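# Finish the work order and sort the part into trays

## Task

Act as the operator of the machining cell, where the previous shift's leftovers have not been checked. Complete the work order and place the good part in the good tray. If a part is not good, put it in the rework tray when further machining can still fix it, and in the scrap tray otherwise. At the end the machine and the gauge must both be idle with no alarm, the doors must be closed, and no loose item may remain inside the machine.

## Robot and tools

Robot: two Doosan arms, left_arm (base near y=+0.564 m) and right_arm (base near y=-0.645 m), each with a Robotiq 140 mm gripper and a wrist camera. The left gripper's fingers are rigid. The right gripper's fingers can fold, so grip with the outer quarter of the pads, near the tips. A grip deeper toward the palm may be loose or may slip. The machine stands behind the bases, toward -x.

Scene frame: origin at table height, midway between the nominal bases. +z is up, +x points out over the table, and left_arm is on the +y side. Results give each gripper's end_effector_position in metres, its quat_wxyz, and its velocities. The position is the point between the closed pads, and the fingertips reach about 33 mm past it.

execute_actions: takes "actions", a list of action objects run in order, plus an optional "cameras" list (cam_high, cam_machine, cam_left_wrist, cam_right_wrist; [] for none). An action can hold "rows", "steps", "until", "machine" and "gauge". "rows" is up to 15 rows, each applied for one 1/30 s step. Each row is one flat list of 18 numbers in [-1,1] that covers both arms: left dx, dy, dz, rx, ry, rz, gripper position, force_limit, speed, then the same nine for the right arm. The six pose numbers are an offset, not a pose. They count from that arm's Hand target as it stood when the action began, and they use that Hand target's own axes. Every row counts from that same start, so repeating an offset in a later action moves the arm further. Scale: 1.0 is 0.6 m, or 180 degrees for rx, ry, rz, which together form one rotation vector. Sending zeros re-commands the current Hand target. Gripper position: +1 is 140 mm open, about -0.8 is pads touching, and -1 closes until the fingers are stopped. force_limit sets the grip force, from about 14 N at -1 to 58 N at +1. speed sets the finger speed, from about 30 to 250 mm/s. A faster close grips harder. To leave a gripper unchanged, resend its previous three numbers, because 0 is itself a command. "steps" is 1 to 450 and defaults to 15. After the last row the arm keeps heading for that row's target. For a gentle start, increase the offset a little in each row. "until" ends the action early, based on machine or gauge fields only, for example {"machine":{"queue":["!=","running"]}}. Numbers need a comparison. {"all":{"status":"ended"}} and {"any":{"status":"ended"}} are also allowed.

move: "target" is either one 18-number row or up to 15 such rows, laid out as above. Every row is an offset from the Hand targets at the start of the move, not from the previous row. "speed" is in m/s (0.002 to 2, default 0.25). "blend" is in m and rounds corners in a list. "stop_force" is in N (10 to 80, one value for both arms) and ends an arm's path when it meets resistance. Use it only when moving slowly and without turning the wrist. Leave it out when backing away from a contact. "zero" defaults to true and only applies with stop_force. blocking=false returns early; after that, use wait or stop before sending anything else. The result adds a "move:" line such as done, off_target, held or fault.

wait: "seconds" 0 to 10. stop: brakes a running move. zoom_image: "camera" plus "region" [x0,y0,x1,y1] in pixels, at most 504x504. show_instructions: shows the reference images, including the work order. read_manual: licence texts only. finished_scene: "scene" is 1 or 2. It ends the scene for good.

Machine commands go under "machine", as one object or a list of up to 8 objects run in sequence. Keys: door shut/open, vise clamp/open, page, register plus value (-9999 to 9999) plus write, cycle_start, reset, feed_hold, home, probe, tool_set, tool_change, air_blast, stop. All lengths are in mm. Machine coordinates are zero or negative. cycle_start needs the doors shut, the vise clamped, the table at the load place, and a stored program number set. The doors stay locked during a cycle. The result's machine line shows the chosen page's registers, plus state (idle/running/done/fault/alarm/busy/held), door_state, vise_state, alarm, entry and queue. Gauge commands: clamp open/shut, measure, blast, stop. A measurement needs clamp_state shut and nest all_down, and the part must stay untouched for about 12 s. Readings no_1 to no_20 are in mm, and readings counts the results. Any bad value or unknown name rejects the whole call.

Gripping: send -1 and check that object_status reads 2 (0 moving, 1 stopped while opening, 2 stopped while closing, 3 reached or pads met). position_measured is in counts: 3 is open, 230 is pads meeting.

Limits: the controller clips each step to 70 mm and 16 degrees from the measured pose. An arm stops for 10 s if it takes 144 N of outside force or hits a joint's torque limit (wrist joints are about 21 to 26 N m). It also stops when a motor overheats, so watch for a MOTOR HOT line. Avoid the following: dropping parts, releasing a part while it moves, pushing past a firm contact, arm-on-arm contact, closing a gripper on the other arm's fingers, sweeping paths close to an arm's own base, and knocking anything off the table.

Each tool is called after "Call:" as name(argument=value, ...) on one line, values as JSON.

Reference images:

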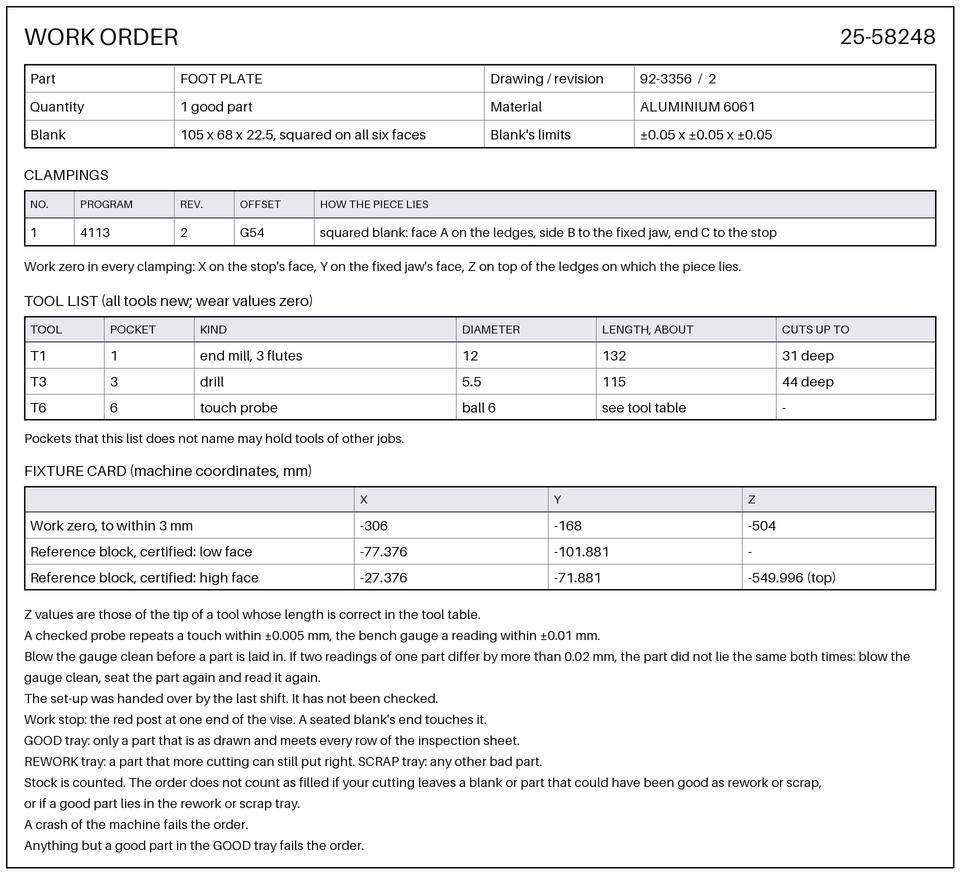

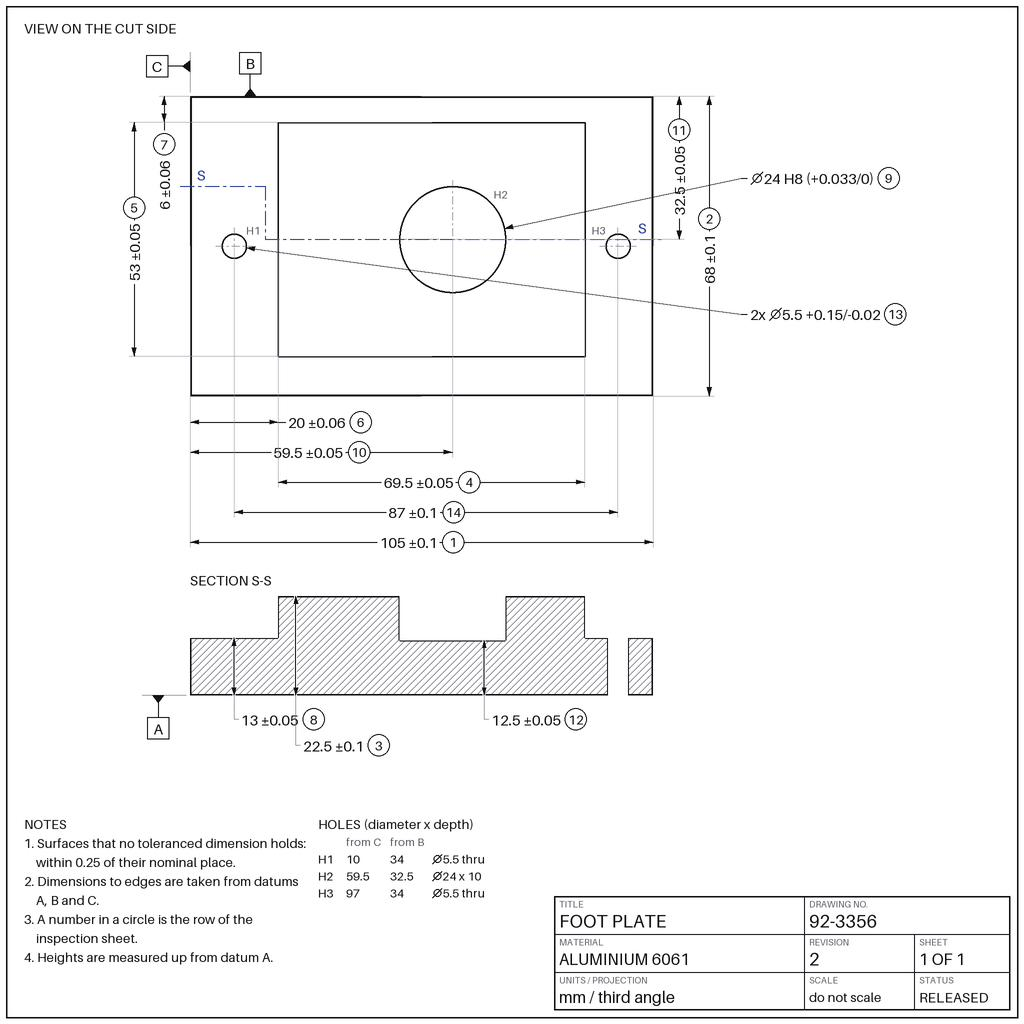

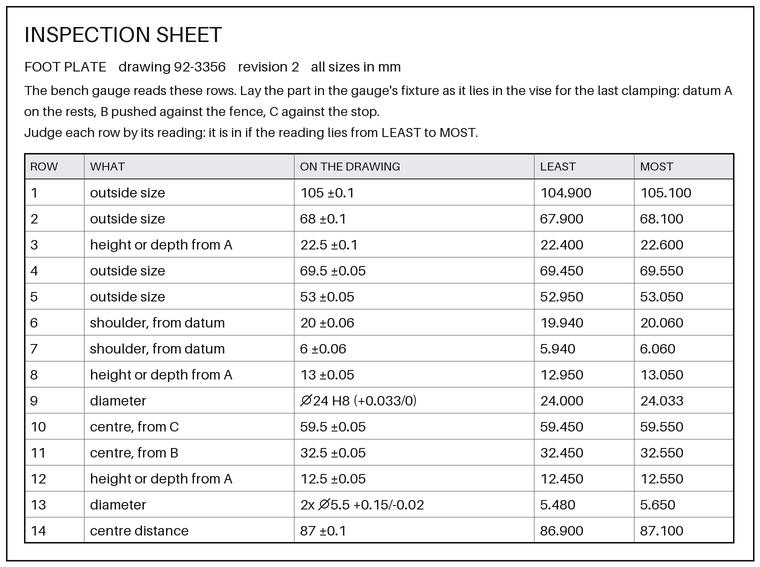

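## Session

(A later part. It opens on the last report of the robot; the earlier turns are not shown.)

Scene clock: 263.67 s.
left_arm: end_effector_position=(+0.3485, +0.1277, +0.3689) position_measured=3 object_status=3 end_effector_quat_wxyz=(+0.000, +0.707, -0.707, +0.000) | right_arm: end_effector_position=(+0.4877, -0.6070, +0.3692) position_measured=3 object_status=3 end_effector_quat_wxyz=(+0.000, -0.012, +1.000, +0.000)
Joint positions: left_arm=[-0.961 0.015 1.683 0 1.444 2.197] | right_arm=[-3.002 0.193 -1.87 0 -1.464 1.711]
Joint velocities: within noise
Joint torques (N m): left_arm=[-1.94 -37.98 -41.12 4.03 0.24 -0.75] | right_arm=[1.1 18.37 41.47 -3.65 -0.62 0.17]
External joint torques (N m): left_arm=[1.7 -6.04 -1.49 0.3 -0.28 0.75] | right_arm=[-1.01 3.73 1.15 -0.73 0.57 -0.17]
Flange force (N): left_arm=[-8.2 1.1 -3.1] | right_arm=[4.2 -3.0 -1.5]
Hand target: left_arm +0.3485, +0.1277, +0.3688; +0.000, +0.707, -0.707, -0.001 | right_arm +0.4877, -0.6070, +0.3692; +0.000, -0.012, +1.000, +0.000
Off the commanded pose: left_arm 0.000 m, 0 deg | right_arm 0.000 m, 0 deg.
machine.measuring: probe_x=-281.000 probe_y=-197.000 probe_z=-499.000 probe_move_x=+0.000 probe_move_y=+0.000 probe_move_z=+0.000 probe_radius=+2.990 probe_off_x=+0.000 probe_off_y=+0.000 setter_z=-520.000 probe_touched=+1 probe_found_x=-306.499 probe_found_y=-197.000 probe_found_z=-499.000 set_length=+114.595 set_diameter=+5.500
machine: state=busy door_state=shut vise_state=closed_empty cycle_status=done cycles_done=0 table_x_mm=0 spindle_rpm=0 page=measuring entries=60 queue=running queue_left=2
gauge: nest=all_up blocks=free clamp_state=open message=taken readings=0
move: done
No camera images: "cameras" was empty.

Call:
move(target=[0.696,0.131,0.065,0,0,0,1,1,1, 0,0,0,0,0,0,1,1,1], speed=0.35, cameras=["cam_left_wrist","cam_high"])

Scene clock: 269.97 s.
left_arm: end_effector_position=(+0.2698, -0.2898, +0.3296) position_measured=3 object_status=3 end_effector_quat_wxyz=(+0.000, +0.707, -0.707, +0.000) | right_arm: end_effector_position=(+0.4877, -0.6070, +0.3692) position_measured=3 object_status=3 end_effector_quat_wxyz=(+0.000, -0.012, +1.000, +0.000)
Joint positions: left_arm=[-1.309 0.579 1.009 0 1.555 1.849] | right_arm=[-3.002 0.193 -1.87 0 -1.464 1.711]
Joint velocities: within noise
Joint torques (N m): left_arm=[-2.25 -94.28 -41.84 4.05 0.18 -0.75] | right_arm=[1.13 18.25 41.49 -3.61 -0.64 0.17]
External joint torques (N m): left_arm=[1.8 -6.58 -1.17 0.33 -0.23 0.75] | right_arm=[-1.02 3.63 1.18 -0.77 0.59 -0.17]
Flange force (N): left_arm=[-9.6 0.1 -1.8] | right_arm=[3.9 -3.0 -1.5]
Hand target: left_arm +0.2697, -0.2899, +0.3296; +0.000, +0.707, -0.707, -0.001 | right_arm +0.4877, -0.6070, +0.3692; +0.000, -0.012, +1.000, +0.000
Off the commanded pose: left_arm 0.000 m, 0 deg | right_arm 0.000 m, 0 deg.
machine.measuring: probe_x=-281.000 probe_y=-197.000 probe_z=-499.000 probe_move_x=+0.000 probe_move_y=+0.000 probe_move_z=+0.000 probe_radius=+2.990 probe_off_x=+0.000 probe_off_y=+0.000 setter_z=-520.000 probe_touched=+1 probe_found_x=-306.499 probe_found_y=-197.000 probe_found_z=-499.000 set_length=+114.595 set_diameter=+5.500
machine: state=idle door_state=open vise_state=open cycle_status=done cycles_done=0 table_x_mm=0 spindle_rpm=0 page=measuring entries=60 queue=done queue_left=0
gauge: nest=all_up blocks=free clamp_state=open message=taken readings=0
move: done
camera_calibration:
cam_left_wrist: T_world_to_cam=[[-0.999853, -0.0158622, 0.00644729, 0.268621], [-0.0128258, 0.94329, 0.331723, 0.172093], [-0.0113435, 0.331592, -0.943355, 0.551899], [0, 0, 0, 1]] pos_world=[0.277049, -0.341077, 0.461818]
Images, in order (width x height): cam_high 896x504, cam_left_wrist 896x504.

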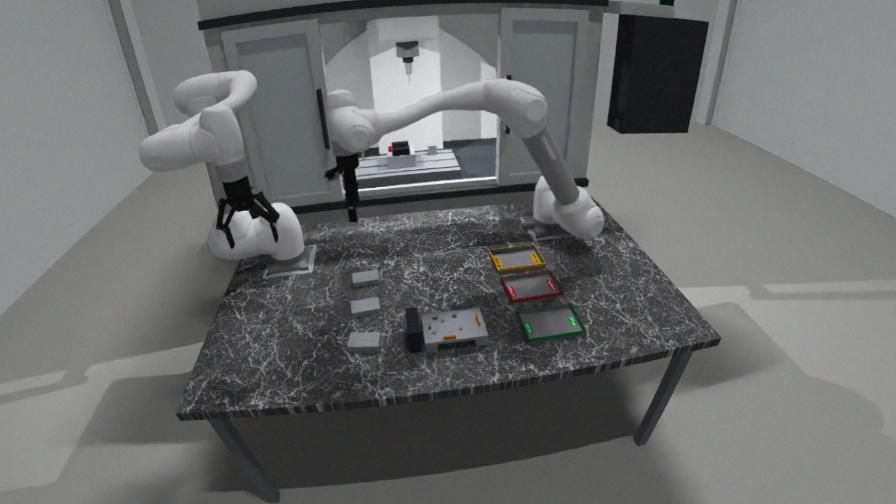

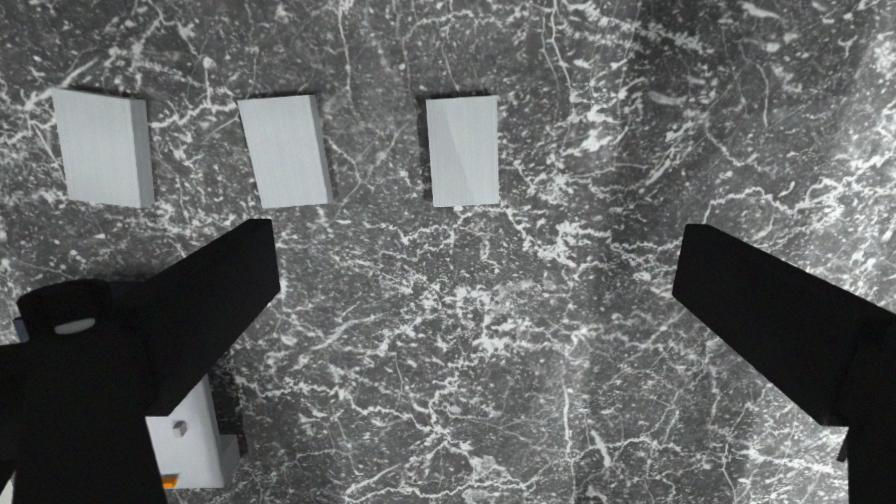

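Call:
zoom_image(camera="cam_left_wrist", region=[400, 80, 520, 220])

Call:
zoom_image(camera="cam_left_wrist", region=[220, 80, 340, 220])

Call:
zoom_image(camera="cam_left_wrist", region=[40, 80, 160, 220])

Scaled by 3.600.

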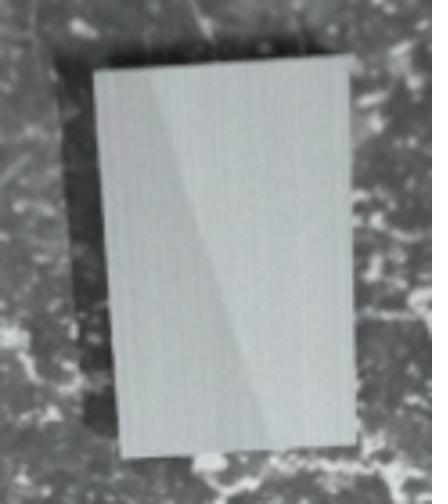

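Scaled by 3.600.

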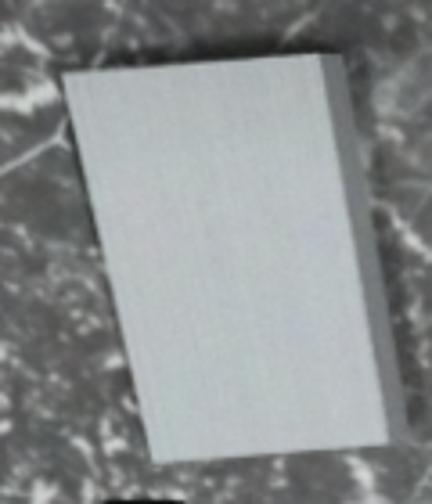

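Scaled by 3.600.

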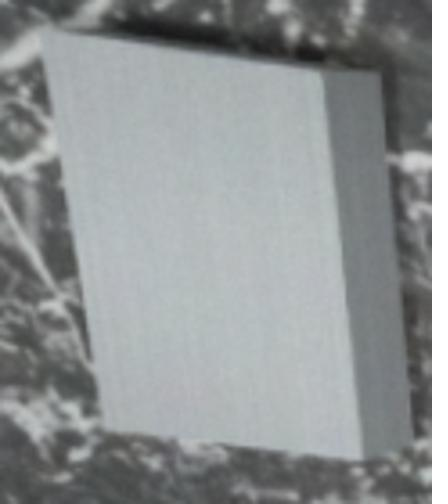

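Call:
move(target=[-0.0078,0.0137,0.2993,0,0,-0.0228,0.5,0,1, 0,0,0,0,0,0,1,1,1], speed=0.2, cameras=["cam_left_wrist"])

Scene clock: 314.07 s.
left_arm: end_effector_position=(+0.2614, -0.2851, +0.1500) position_measured=66 object_status=3 end_effector_quat_wxyz=(+0.000, +0.732, -0.681, -0.001) | right_arm: end_effector_position=(+0.4877, -0.6070, +0.3692) position_measured=3 object_status=3 end_effector_quat_wxyz=(+0.000, -0.012, +1.000, +0.000)
Joint positions: left_arm=[-1.317 0.62 1.269 -0.001 1.254 1.77] | right_arm=[-3.002 0.193 -1.87 0 -1.464 1.711]
Joint velocities: within noise
Joint torques (N m): left_arm=[-2.09 -95.74 -39.93 3.89 0.27 -0.69] | right_arm=[1.09 18.57 41.57 -3.66 -0.66 0.19]
External joint torques (N m): left_arm=[2.21 -6.68 -0.97 0.29 -0.32 0.69] | right_arm=[-0.99 3.6 1.08 -0.72 0.61 -0.19]
Flange force (N): left_arm=[-8.9 -1.2 -4.0] | right_arm=[4.0 -3.0 -1.3]
Hand target: left_arm +0.2614, -0.2850, +0.1500; +0.000, +0.732, -0.681, -0.001 | right_arm +0.4877, -0.6070, +0.3692; +0.000, -0.012, +1.000, +0.000
Off the commanded pose: left_arm 0.000 m, 0 deg | right_arm 0.000 m, 0 deg.
machine.measuring: probe_x=-281.000 probe_y=-197.000 probe_z=-499.000 probe_move_x=+0.000 probe_move_y=+0.000 probe_move_z=+0.000 probe_radius=+2.990 probe_off_x=+0.000 probe_off_y=+0.000 setter_z=-520.000 probe_touched=+1 probe_found_x=-306.499 probe_found_y=-197.000 probe_found_z=-499.000 set_length=+114.595 set_diameter=+5.500
machine: state=idle door_state=open vise_state=open cycle_status=done cycles_done=0 table_x_mm=0 spindle_rpm=0 page=measuring entries=60 queue=done queue_left=0
gauge: nest=all_up blocks=free clamp_state=open message=taken readings=0
move: done
camera_calibration:
cam_left_wrist: T_world_to_cam=[[-0.996156, -0.0873593, 0.00651113, 0.240123], [-0.0802596, 0.939928, 0.331804, 0.243737], [-0.0351062, 0.330006, -0.943326, 0.386563], [0, 0, 0, 1]] pos_world=[0.272333, -0.335686, 0.282218]
Images, in order (width x height): cam_left_wrist 896x504.

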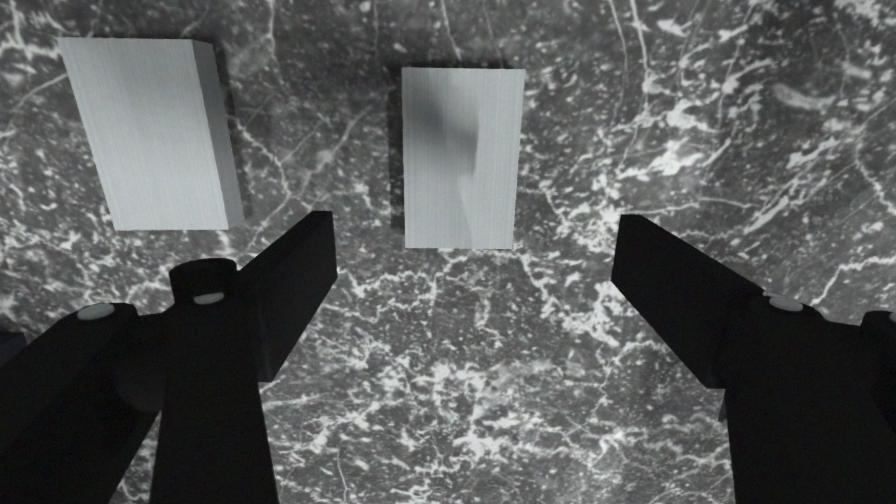

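Call:
move(target=[0.0186,-0.003,0.0833,0,0,0,0.5,0,1, 0,0,0,0,0,0,1,1,1], speed=0.15, cameras=["cam_left_wrist"])

Scene clock: 329.43 s.
left_arm: end_effector_position=(+0.2640, -0.2960, +0.1001) position_measured=66 object_status=3 end_effector_quat_wxyz=(+0.000, +0.732, -0.681, +0.000) | right_arm: end_effector_position=(+0.4877, -0.6070, +0.3692) position_measured=3 object_status=3 end_effector_quat_wxyz=(+0.000, -0.012, +1.000, +0.000)
Joint positions: left_arm=[-1.317 0.666 1.285 0 1.192 1.769] | right_arm=[-3.002 0.193 -1.87 0 -1.464 1.711]
Joint velocities: within noise
Joint torques (N m): left_arm=[-1.9 -99.6 -38.81 3.79 0.3 -0.7] | right_arm=[1.03 18.47 41.45 -3.62 -0.64 0.21]
External joint torques (N m): left_arm=[2.52 -6.07 -1.27 0.32 -0.36 0.7] | right_arm=[-1.01 3.98 1.28 -0.76 0.58 -0.21]
Flange force (N): left_arm=[-7.0 -2.0 -4.3] | right_arm=[4.4 -3.1 -1.8]
Hand target: left_arm +0.2640, -0.2960, +0.1000; +0.000, +0.732, -0.681, -0.001 | right_arm +0.4877, -0.6070, +0.3692; +0.000, -0.012, +1.000, +0.000
Off the commanded pose: left_arm 0.000 m, 0 deg | right_arm 0.000 m, 0 deg.
machine.measuring: probe_x=-281.000 probe_y=-197.000 probe_z=-499.000 probe_move_x=+0.000 probe_move_y=+0.000 probe_move_z=+0.000 probe_radius=+2.990 probe_off_x=+0.000 probe_off_y=+0.000 setter_z=-520.000 probe_touched=+1 probe_found_x=-306.499 probe_found_y=-197.000 probe_found_z=-499.000 set_length=+114.595 set_diameter=+5.500
machine: state=idle door_state=open vise_state=open cycle_status=done cycles_done=0 table_x_mm=0 spindle_rpm=0 page=measuring entries=60 queue=done queue_left=0
gauge: nest=all_up blocks=free clamp_state=open message=taken readings=0
move: done
camera_calibration:
cam_left_wrist: T_world_to_cam=[[-0.996159, -0.0873255, 0.00641748, 0.242121], [-0.0802588, 0.93993, 0.331797, 0.270783], [-0.0350063, 0.330007, -0.943329, 0.343058], [0, 0, 0, 1]] pos_world=[0.274933, -0.346586, 0.232218]
Images, in order (width x height): cam_left_wrist 896x504.

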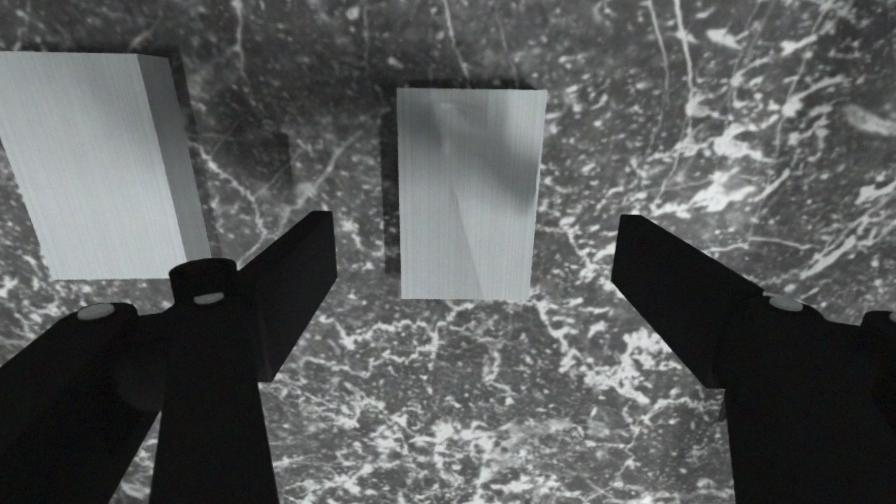

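Call:
move(target=[0.0033,0,0.0925,0,0,0,0.5,0,1, 0,0,0,0,0,0,1,1,1], speed=0.08, cameras=["cam_left_wrist"])

Call:
execute_actions(actions=[{"rows":[[0,0,0,0,0,0,-1,0,-1,0,0,0,0,0,0,1,1,1]],"steps":60}], cameras=["cam_left_wrist"])

Scene clock: 337.93 s.
left_arm: end_effector_position=(+0.2641, -0.2979, +0.0446) position_measured=66 object_status=3 end_effector_quat_wxyz=(+0.000, +0.732, -0.681, +0.000) | right_arm: end_effector_position=(+0.4877, -0.6070, +0.3692) position_measured=3 object_status=3 end_effector_quat_wxyz=(+0.000, -0.012, +1.000, +0.000)
Joint positions: left_arm=[-1.318 0.707 1.322 0 1.114 1.769] | right_arm=[-3.002 0.193 -1.87 0 -1.464 1.711]
Joint velocities: within noise
Joint torques (N m): left_arm=[-1.97 -99.52 -37.3 3.7 0.46 -0.73] | right_arm=[0.93 18.56 41.46 -3.65 -0.66 0.16]
External joint torques (N m): left_arm=[2.29 -8.08 -1.39 0.26 -0.52 0.73] | right_arm=[-0.9 3.68 1.19 -0.73 0.61 -0.16]
Flange force (N): left_arm=[-9.4 -1.2 -6.1] | right_arm=[4.0 -2.7 -1.5]
Hand target: left_arm +0.2641, -0.2979, +0.0445; +0.000, +0.732, -0.681, -0.001 | right_arm +0.4877, -0.6070, +0.3692; +0.000, -0.012, +1.000, +0.000
Off the commanded pose: left_arm 0.000 m, 0 deg | right_arm 0.000 m, 0 deg.
machine.measuring: probe_x=-281.000 probe_y=-197.000 probe_z=-499.000 probe_move_x=+0.000 probe_move_y=+0.000 probe_move_z=+0.000 probe_radius=+2.990 probe_off_x=+0.000 probe_off_y=+0.000 setter_z=-520.000 probe_touched=+1 probe_found_x=-306.499 probe_found_y=-197.000 probe_found_z=-499.000 set_length=+114.595 set_diameter=+5.500
machine: state=idle door_state=open vise_state=open cycle_status=done cycles_done=0 table_x_mm=0 spindle_rpm=0 page=measuring entries=60 queue=done queue_left=0
gauge: nest=all_up blocks=free clamp_state=open message=taken readings=0
move: done
camera_calibration:
cam_left_wrist: T_world_to_cam=[[-0.996159, -0.0873332, 0.00641469, 0.2424], [-0.0802671, 0.93993, 0.331797, 0.291088], [-0.0350062, 0.330007, -0.943329, 0.291367], [0, 0, 0, 1]] pos_world=[0.275033, -0.348586, 0.176718]
Images, in order (width x height): cam_left_wrist 896x504.

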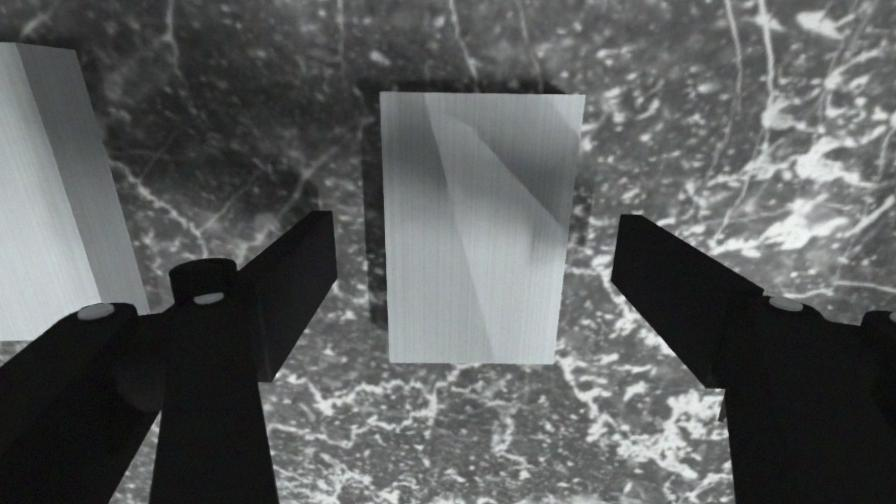

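Scene clock: 340.13 s.
left_arm: end_effector_position=(+0.2640, -0.2979, +0.0445) position_measured=129 object_status=2 end_effector_quat_wxyz=(+0.000, +0.732, -0.681, -0.001) | right_arm: end_effector_position=(+0.4877, -0.6070, +0.3692) position_measured=3 object_status=3 end_effector_quat_wxyz=(+0.000, -0.012, +1.000, +0.000)
Joint positions: left_arm=[-1.318 0.707 1.322 0 1.114 1.769] | right_arm=[-3.002 0.193 -1.87 0 -1.464 1.711]
Joint velocities: within noise
Joint torques (N m): left_arm=[-1.62 -84.06 -30.5 3.74 -0.96 -0.73] | right_arm=[1.02 18.31 41.48 -3.63 -0.64 0.24]
External joint torques (N m): left_arm=[1.5 -23.83 -8.41 0.23 0.9 0.73] | right_arm=[-0.95 3.53 1.04 -0.74 0.59 -0.24]
Flange force (N): left_arm=[-12.0 0.4 -24.4] | right_arm=[4.0 -3.0 -1.3]
Hand target: left_arm +0.2641, -0.2979, +0.0445; +0.000, +0.732, -0.681, -0.001 | right_arm +0.4877, -0.6070, +0.3692; +0.000, -0.012, +1.000, +0.000
Off the commanded pose: left_arm 0.000 m, 0 deg | right_arm 0.000 m, 0 deg.
machine.measuring: probe_x=-281.000 probe_y=-197.000 probe_z=-499.000 probe_move_x=+0.000 probe_move_y=+0.000 probe_move_z=+0.000 probe_radius=+2.990 probe_off_x=+0.000 probe_off_y=+0.000 setter_z=-520.000 probe_touched=+1 probe_found_x=-306.499 probe_found_y=-197.000 probe_found_z=-499.000 set_length=+114.595 set_diameter=+5.500
machine: state=idle door_state=open vise_state=open cycle_status=done cycles_done=0 table_x_mm=0 spindle_rpm=0 page=measuring entries=60 queue=done queue_left=0
gauge: nest=all_up blocks=free clamp_state=open message=taken readings=0
camera_calibration:
cam_left_wrist: T_world_to_cam=[[-0.996159, -0.0873316, 0.00640596, 0.242403], [-0.080264, 0.939888, 0.331917, 0.291084], [-0.0350077, 0.330128, -0.943287, 0.291308], [0, 0, 0, 1]] pos_world=[0.275033, -0.348586, 0.176618]
Images, in order (width x height): cam_left_wrist 896x504.

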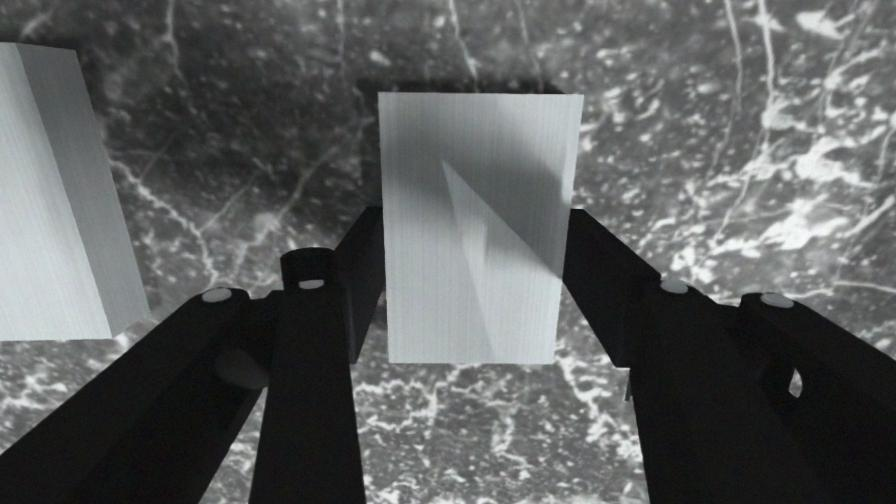

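Call:
move(target=[[0,0,-0.5,0,0,0,-1,0,-1, 0,0,0,0,0,0,1,1,1],[-0.5305,0.687,-0.759,0,0,0.0184,-1,0,-1, 0,0,0,0,0,0,1,1,1]], speed=[0.15,0.3], blend=[0.08,0], cameras=["cam_left_wrist"])

Scene clock: 354.83 s.
left_arm: end_effector_position=(-0.1695, -0.0102, +0.5003) position_measured=129 object_status=2 end_effector_quat_wxyz=(+0.000, +0.712, -0.702, -0.001) | right_arm: end_effector_position=(+0.4877, -0.6070, +0.3692) position_measured=3 object_status=3 end_effector_quat_wxyz=(+0.000, -0.012, +1.000, +0.000)
Joint positions: left_arm=[-1.916 0.064 1.396 -0.001 1.682 1.228] | right_arm=[-3.002 0.193 -1.87 0 -1.464 1.711]
Joint velocities: within noise
Joint torques (N m): left_arm=[-1.06 -46.28 -43.9 4.27 0.29 -0.69] | right_arm=[1.02 18.42 41.55 -3.63 -0.65 0.18]
External joint torques (N m): left_arm=[1.3 -3.46 1.02 0.15 -0.34 0.69] | right_arm=[-0.98 3.6 1.01 -0.74 0.6 -0.18]
Flange force (N): left_arm=[-6.0 -5.3 3.3] | right_arm=[4.1 -2.9 -1.2]
Hand target: left_arm -0.1695, -0.0102, +0.5004; +0.000, +0.712, -0.702, -0.001 | right_arm +0.4877, -0.6070, +0.3692; +0.000, -0.012, +1.000, +0.000
Off the commanded pose: left_arm 0.000 m, 0 deg | right_arm 0.000 m, 0 deg.
machine.measuring: probe_x=-281.000 probe_y=-197.000 probe_z=-499.000 probe_move_x=+0.000 probe_move_y=+0.000 probe_move_z=+0.000 probe_radius=+2.990 probe_off_x=+0.000 probe_off_y=+0.000 setter_z=-520.000 probe_touched=+1 probe_found_x=-306.499 probe_found_y=-197.000 probe_found_z=-499.000 set_length=+114.595 set_diameter=+5.500
machine: state=idle door_state=open vise_state=open cycle_status=done cycles_done=0 table_x_mm=0 spindle_rpm=0 page=measuring entries=60 queue=done queue_left=0
gauge: nest=all_up blocks=free clamp_state=open message=taken readings=0
move: done
camera_calibration:
cam_left_wrist: T_world_to_cam=[[-0.999538, -0.0296852, 0.00648166, -0.167323], [-0.0258531, 0.942968, 0.331877, -0.156179], [-0.0159639, 0.331556, -0.9433, 0.61444], [0, 0, 0, 1]] pos_world=[-0.161475, -0.0614169, 0.632518]
Images, in order (width x height): cam_left_wrist 896x504.

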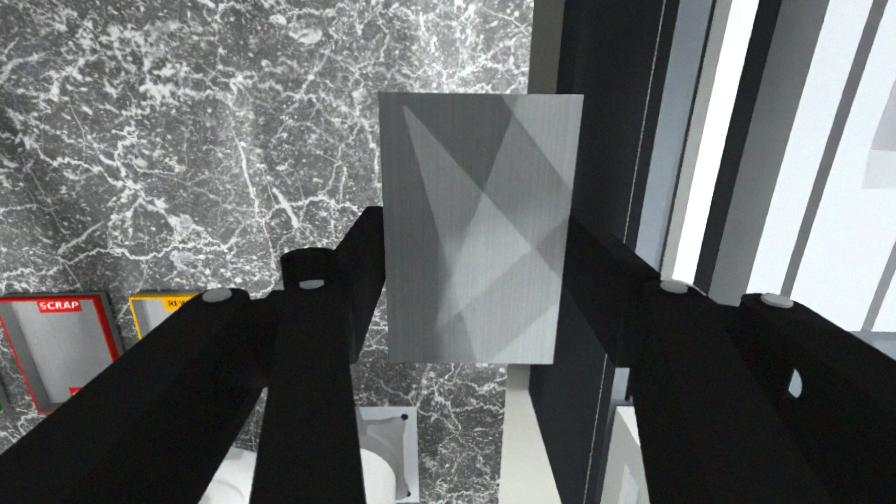

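Call:
move(target=[[0.0742,0.6353,0.1672,0,0,0,-1,0,-1, 0,0,0,0,0,0,1,1,1],[0.135,0.986,0.2838,0,0,0,-1,0,-1, 0,0,0,0,0,0,1,1,1]], speed=[0.3,0.15], blend=[0.05,0], cameras=["cam_left_wrist","cam_machine"])

Scene clock: 369.97 s.
left_arm: end_effector_position=(-0.7600, -0.0991, +0.3304) position_measured=129 object_status=2 end_effector_quat_wxyz=(+0.000, +0.712, -0.702, -0.001) | right_arm: end_effector_position=(+0.4877, -0.6070, +0.3692) position_measured=3 object_status=3 end_effector_quat_wxyz=(+0.000, -0.012, +1.000, +0.000)
Joint positions: left_arm=[-2.468 0.808 0.616 -0.001 1.718 0.676] | right_arm=[-3.002 0.193 -1.87 0 -1.464 1.711]
Joint velocities: within noise
Joint torques (N m): left_arm=[-1.74 -115.92 -44.13 4.14 0.1 -0.67] | right_arm=[0.94 18.33 41.3 -3.61 -0.63 0.17]
External joint torques (N m): left_arm=[1.54 -3.75 1.37 0.27 -0.14 0.67] | right_arm=[-0.92 4.19 1.61 -0.8 0.58 -0.17]
Flange force (N): left_arm=[-9.7 -14.7 5.3] | right_arm=[4.4 -2.8 -2.4]
Hand target: left_arm -0.7601, -0.0991, +0.3304; +0.000, +0.712, -0.702, -0.001 | right_arm +0.4877, -0.6070, +0.3692; +0.000, -0.012, +1.000, +0.000
Off the commanded pose: left_arm 0.000 m, 0 deg | right_arm 0.000 m, 0 deg.
machine.measuring: probe_x=-281.000 probe_y=-197.000 probe_z=-499.000 probe_move_x=+0.000 probe_move_y=+0.000 probe_move_z=+0.000 probe_radius=+2.990 probe_off_x=+0.000 probe_off_y=+0.000 setter_z=-520.000 probe_touched=+1 probe_found_x=-306.499 probe_found_y=-197.000 probe_found_z=-499.000 set_length=+114.595 set_diameter=+5.500
machine: state=idle door_state=open vise_state=open cycle_status=done cycles_done=0 table_x_mm=0 spindle_rpm=0 page=measuring entries=60 queue=done queue_left=0
gauge: nest=all_up blocks=free clamp_state=open message=taken readings=0
move: done
camera_calibration:
cam_left_wrist: T_world_to_cam=[[-0.999538, -0.0296829, 0.00648568, -0.75909], [-0.0258516, 0.943011, 0.331757, -0.0311656], [-0.0159636, 0.331436, -0.943343, 0.474223], [0, 0, 0, 1]] pos_world=[-0.751975, -0.150317, 0.462618]
Images, in order (width x height): cam_machine 896x504, cam_left_wrist 896x504.

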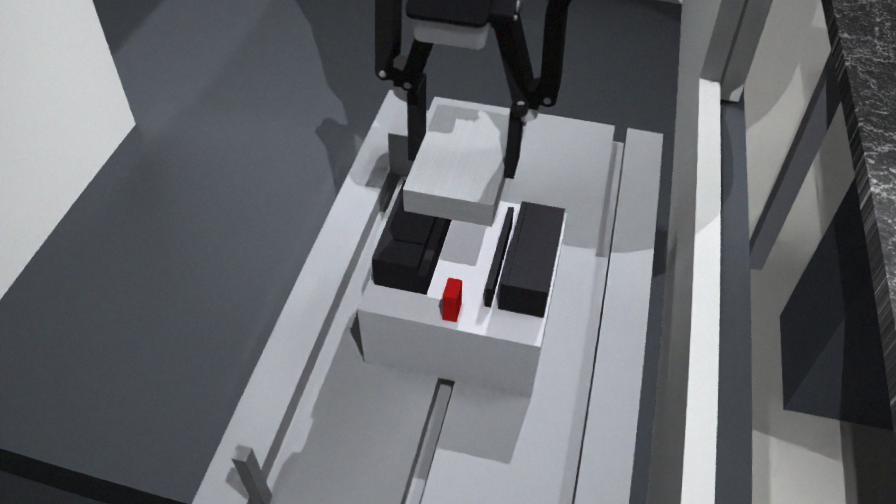

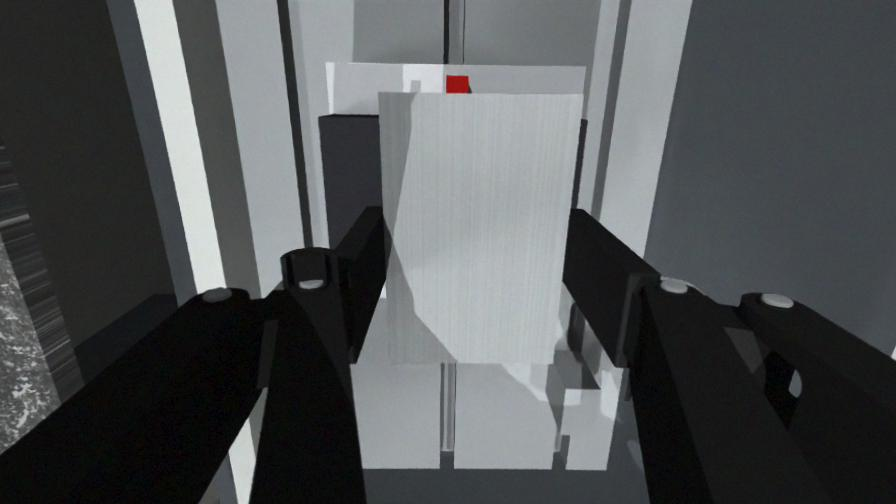

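Call:
move(target=[-0.12,0,0,0,0,0,-1,0,-1, 0,0,0,0,0,0,1,1,1], speed=0.15, cameras=["cam_left_wrist"])

Call:
zoom_image(camera="cam_left_wrist", region=[300, 0, 620, 140])

Scene clock: 387.43 s.
left_arm: end_effector_position=(-0.7611, -0.0271, +0.3304) position_measured=129 object_status=2 end_effector_quat_wxyz=(+0.000, +0.712, -0.702, -0.001) | right_arm: end_effector_position=(+0.4877, -0.6070, +0.3692) position_measured=3 object_status=3 end_effector_quat_wxyz=(+0.000, -0.012, +1.000, +0.000)
Joint positions: left_arm=[-2.527 0.696 0.812 -0.001 1.633 0.617] | right_arm=[-3.002 0.193 -1.87 0 -1.464 1.711]
Joint velocities: within noise
Joint torques (N m): left_arm=[-1.85 -108.16 -43.61 4.17 0.66 -0.7] | right_arm=[1.01 18.32 41.45 -3.64 -0.65 0.17]
External joint torques (N m): left_arm=[2.01 -3.23 0.52 0.29 -0.7 0.7] | right_arm=[-0.97 3.79 1.25 -0.74 0.6 -0.17]
Flange force (N): left_arm=[-3.9 -9.8 2.8] | right_arm=[4.1 -2.9 -1.6]
Hand target: left_arm -0.7610, -0.0271, +0.3305; +0.000, +0.712, -0.702, -0.001 | right_arm +0.4877, -0.6070, +0.3692; +0.000, -0.012, +1.000, +0.000
Off the commanded pose: left_arm 0.000 m, 0 deg | right_arm 0.000 m, 0 deg.
machine.measuring: probe_x=-281.000 probe_y=-197.000 probe_z=-499.000 probe_move_x=+0.000 probe_move_y=+0.000 probe_move_z=+0.000 probe_radius=+2.990 probe_off_x=+0.000 probe_off_y=+0.000 setter_z=-520.000 probe_touched=+1 probe_found_x=-306.499 probe_found_y=-197.000 probe_found_z=-499.000 set_length=+114.595 set_diameter=+5.500
machine: state=idle door_state=open vise_state=open cycle_status=done cycles_done=0 table_x_mm=0 spindle_rpm=0 page=measuring entries=60 queue=done queue_left=0
gauge: nest=all_up blocks=free clamp_state=open message=taken readings=0
move: done
camera_calibration:
cam_left_wrist: T_world_to_cam=[[-0.999537, -0.0297191, 0.00657296, -0.757994], [-0.0258532, 0.942936, 0.331968, -0.0991936], [-0.0160637, 0.331645, -0.943268, 0.450251], [0, 0, 0, 1]] pos_world=[-0.752975, -0.0783169, 0.462618]
Images, in order (width x height): cam_left_wrist 896x504.

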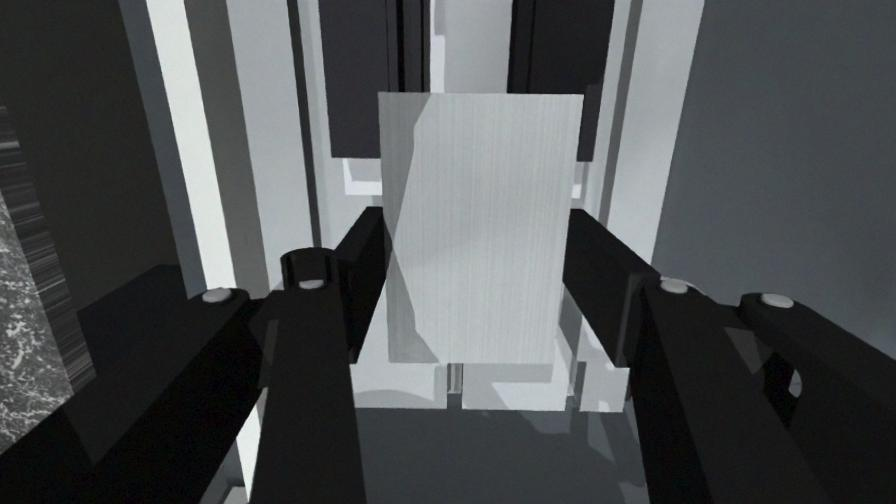

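Scaled by 1.575.

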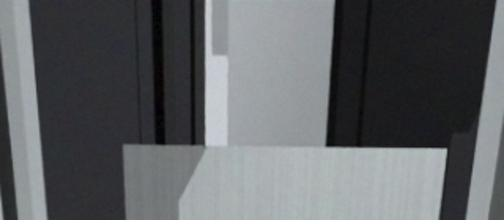

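Call:
move(target=[0.0945,-0.0078,0.1092,0,0,0,-1,0,-1, 0,0,0,0,0,0,1,1,1], speed=0.1, cameras=["cam_left_wrist","cam_machine"])

Call:
zoom_image(camera="cam_machine", region=[340, 150, 600, 340])

Call:
zoom_image(camera="cam_left_wrist", region=[300, 40, 640, 240])

Scene clock: 403.70 s.
left_arm: end_effector_position=(-0.7556, -0.0837, +0.2650) position_measured=129 object_status=2 end_effector_quat_wxyz=(+0.000, +0.712, -0.702, -0.001) | right_arm: end_effector_position=(+0.4877, -0.6070, +0.3692) position_measured=3 object_status=3 end_effector_quat_wxyz=(+0.000, -0.012, +1.000, +0.000)
Joint positions: left_arm=[-2.477 0.763 0.813 -0.001 1.565 0.667] | right_arm=[-3.002 0.193 -1.87 0 -1.464 1.711]
Joint velocities: within noise
Joint torques (N m): left_arm=[-2.04 -114.07 -44.18 4.16 0.42 -0.71] | right_arm=[1.14 18.39 41.4 -3.63 -0.64 0.18]
External joint torques (N m): left_arm=[2.14 -2.62 1.1 0.3 -0.45 0.71] | right_arm=[-1 3.14 1.03 -0.72 0.59 -0.18]
Flange force (N): left_arm=[-4.8 -10.1 2.7] | right_arm=[3.3 -2.9 -1.2]
Hand target: left_arm -0.7556, -0.0837, +0.2649; +0.000, +0.712, -0.702, -0.001 | right_arm +0.4877, -0.6070, +0.3692; +0.000, -0.012, +1.000, +0.000
Off the commanded pose: left_arm 0.000 m, 0 deg | right_arm 0.000 m, 0 deg.
machine.measuring: probe_x=-281.000 probe_y=-197.000 probe_z=-499.000 probe_move_x=+0.000 probe_move_y=+0.000 probe_move_z=+0.000 probe_radius=+2.990 probe_off_x=+0.000 probe_off_y=+0.000 setter_z=-520.000 probe_touched=+1 probe_found_x=-306.499 probe_found_y=-197.000 probe_found_z=-499.000 set_length=+114.595 set_diameter=+5.500
machine: state=idle door_state=open vise_state=open cycle_status=done cycles_done=0 table_x_mm=0 spindle_rpm=0 page=measuring entries=60 queue=done queue_left=0
gauge: nest=all_up blocks=free clamp_state=open message=taken readings=0
move: done
camera_calibration:
cam_left_wrist: T_world_to_cam=[[-0.999541, -0.0295892, 0.00651927, -0.753809], [-0.025752, 0.943013, 0.331757, -0.0238642], [-0.0159642, 0.331437, -0.943342, 0.407367], [0, 0, 0, 1]] pos_world=[-0.747574, -0.134817, 0.397118]
Images, in order (width x height): cam_machine 896x504, cam_left_wrist 896x504.

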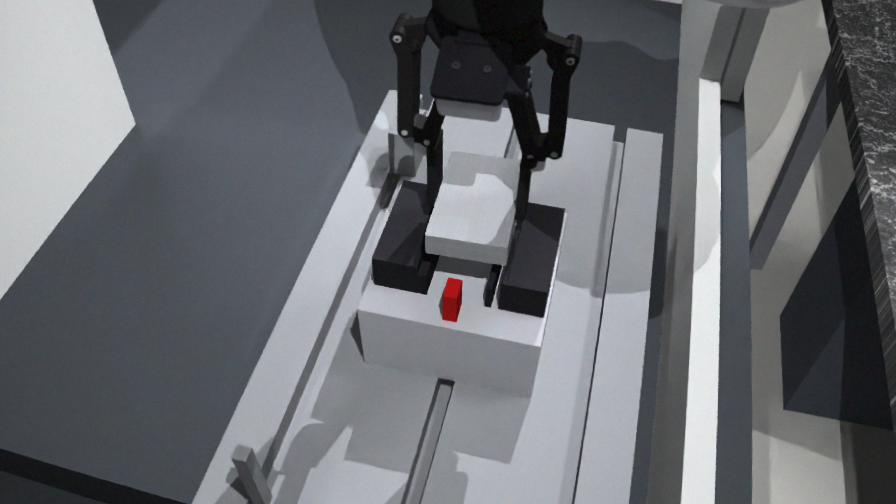

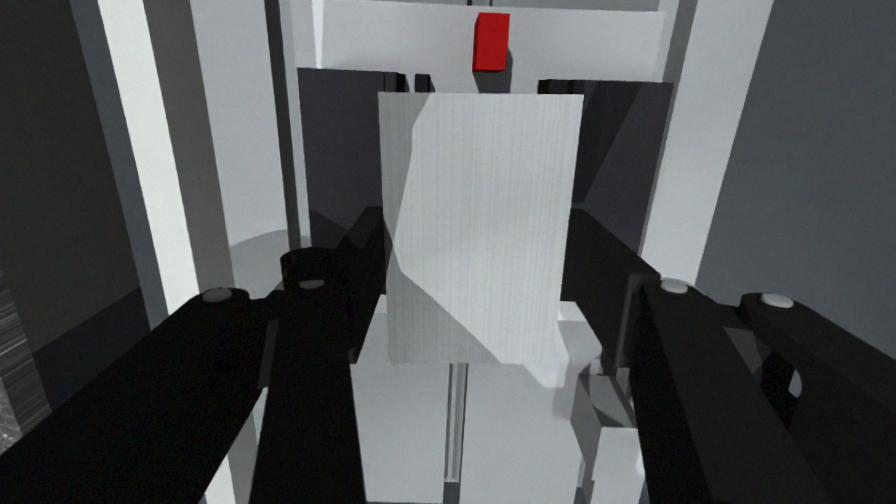

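Scaled by 1.938.

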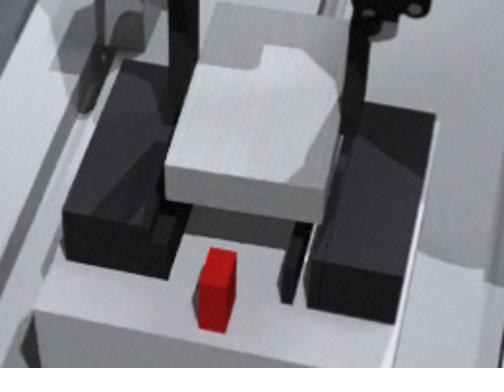

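Scaled by 1.482.

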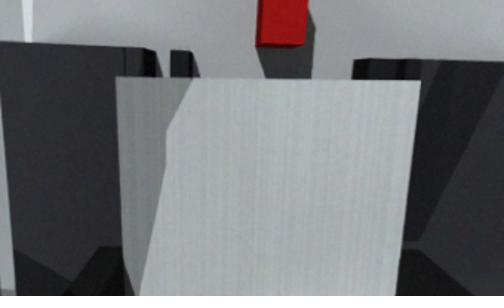

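Call:
zoom_image(camera="cam_left_wrist", region=[380, 50, 460, 110])

Call:
zoom_image(camera="cam_left_wrist", region=[520, 60, 600, 120])

Scaled by 6.300.

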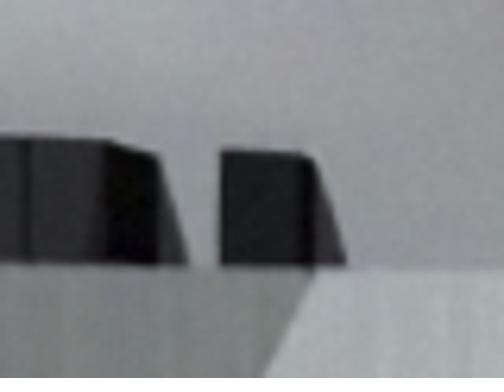

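Scaled by 6.300.

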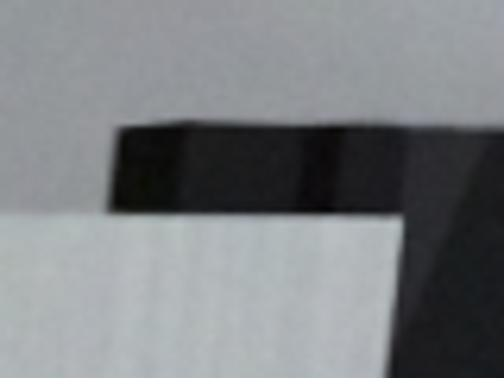

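Call:
move(target=[[0,0.0073,0,0,0,0,-1,0,-1, 0,0,0,0,0,0,1,1,1],[0,0.0073,0.035,0,0,0,-1,0,-1, 0,0,0,0,0,0,1,1,1]], speed=0.03, stop_force=12, cameras=["cam_left_wrist","cam_machine"])

Call:
zoom_image(camera="cam_machine", region=[340, 150, 600, 340])

Scene clock: 436.10 s.
left_arm: end_effector_position=(-0.7600, -0.0837, +0.2439) position_measured=129 object_status=2 end_effector_quat_wxyz=(+0.000, +0.712, -0.702, -0.001) | right_arm: end_effector_position=(+0.4877, -0.6070, +0.3692) position_measured=3 object_status=3 end_effector_quat_wxyz=(+0.000, -0.012, +1.000, +0.000)
Joint positions: left_arm=[-2.48 0.771 0.836 -0.001 1.534 0.664] | right_arm=[-3.002 0.193 -1.87 0 -1.464 1.711]
Joint velocities: within noise
Joint torques (N m): left_arm=[-7.19 -108.93 -44.16 2.45 -2.5 -1.19] | right_arm=[0.92 18.51 41.41 -3.64 -0.63 0.2]
External joint torques (N m): left_arm=[7.54 -8.19 1.16 2.01 2.47 1.19] | right_arm=[-0.94 3.91 1.29 -0.75 0.57 -0.2]
Flange force (N): left_arm=[-4.7 -19.3 -3.0] | right_arm=[4.3 -2.9 -1.8]
Hand target: left_arm -0.7600, -0.0837, +0.2439; +0.000, +0.712, -0.702, -0.001 | right_arm +0.4877, -0.6070, +0.3692; +0.000, -0.012, +1.000, +0.000
Off the commanded pose: left_arm 0.000 m, 0 deg | right_arm 0.000 m, 0 deg.
machine.measuring: probe_x=-281.000 probe_y=-197.000 probe_z=-499.000 probe_move_x=+0.000 probe_move_y=+0.000 probe_move_z=+0.000 probe_radius=+2.990 probe_off_x=+0.000 probe_off_y=+0.000 setter_z=-520.000 probe_touched=+1 probe_found_x=-306.499 probe_found_y=-197.000 probe_found_z=-499.000 set_length=+114.595 set_diameter=+5.500
machine: state=idle door_state=open vise_state=open cycle_status=done cycles_done=0 table_x_mm=0 spindle_rpm=0 page=measuring entries=60 queue=done queue_left=0
gauge: nest=all_up blocks=free clamp_state=open message=taken readings=0
move: done
camera_calibration:
cam_left_wrist: T_world_to_cam=[[-0.999538, -0.0296854, 0.00648204, -0.75807], [-0.0258536, 0.942979, 0.331845, -0.0169971], [-0.0159634, 0.331524, -0.943312, 0.387426], [0, 0, 0, 1]] pos_world=[-0.751975, -0.134917, 0.376018]
Images, in order (width x height): cam_machine 896x504, cam_left_wrist 896x504.

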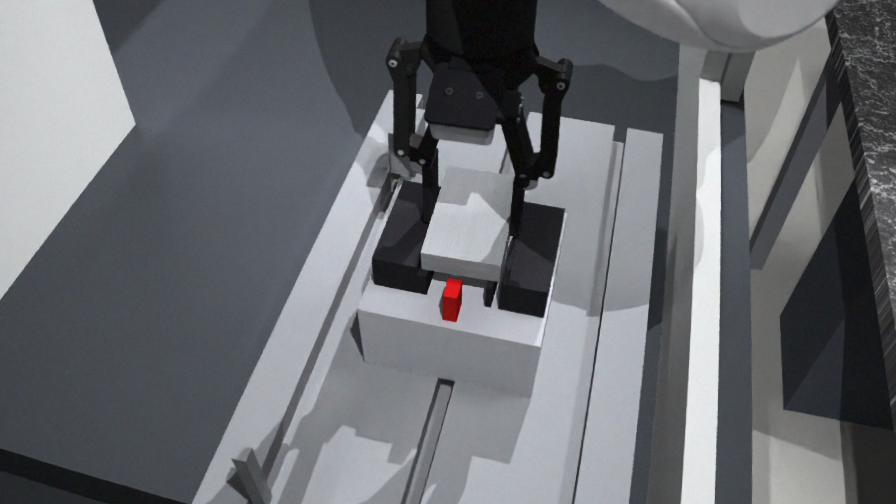

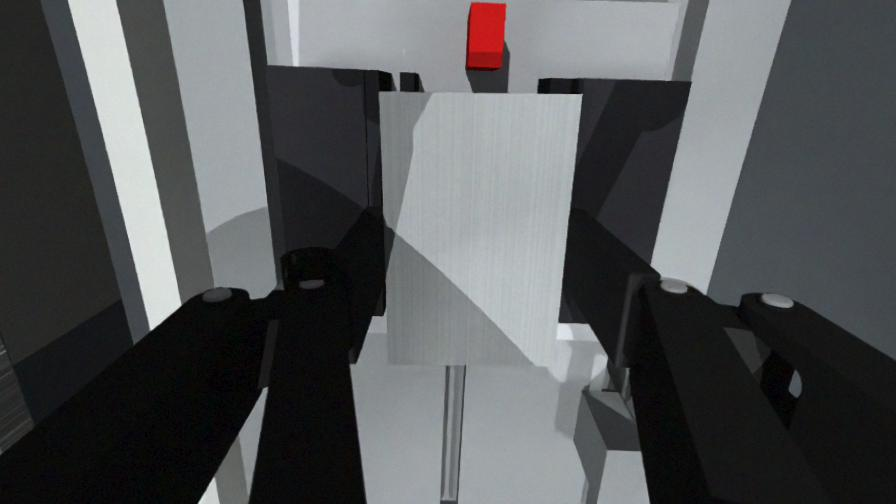

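Scaled by 1.938.

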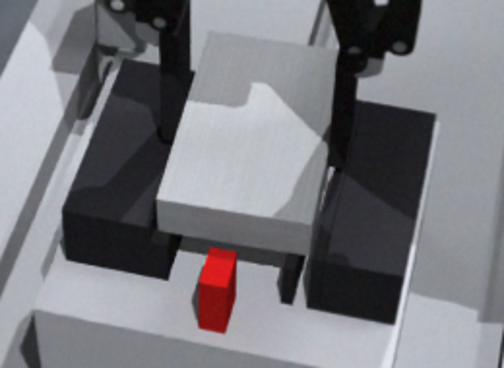

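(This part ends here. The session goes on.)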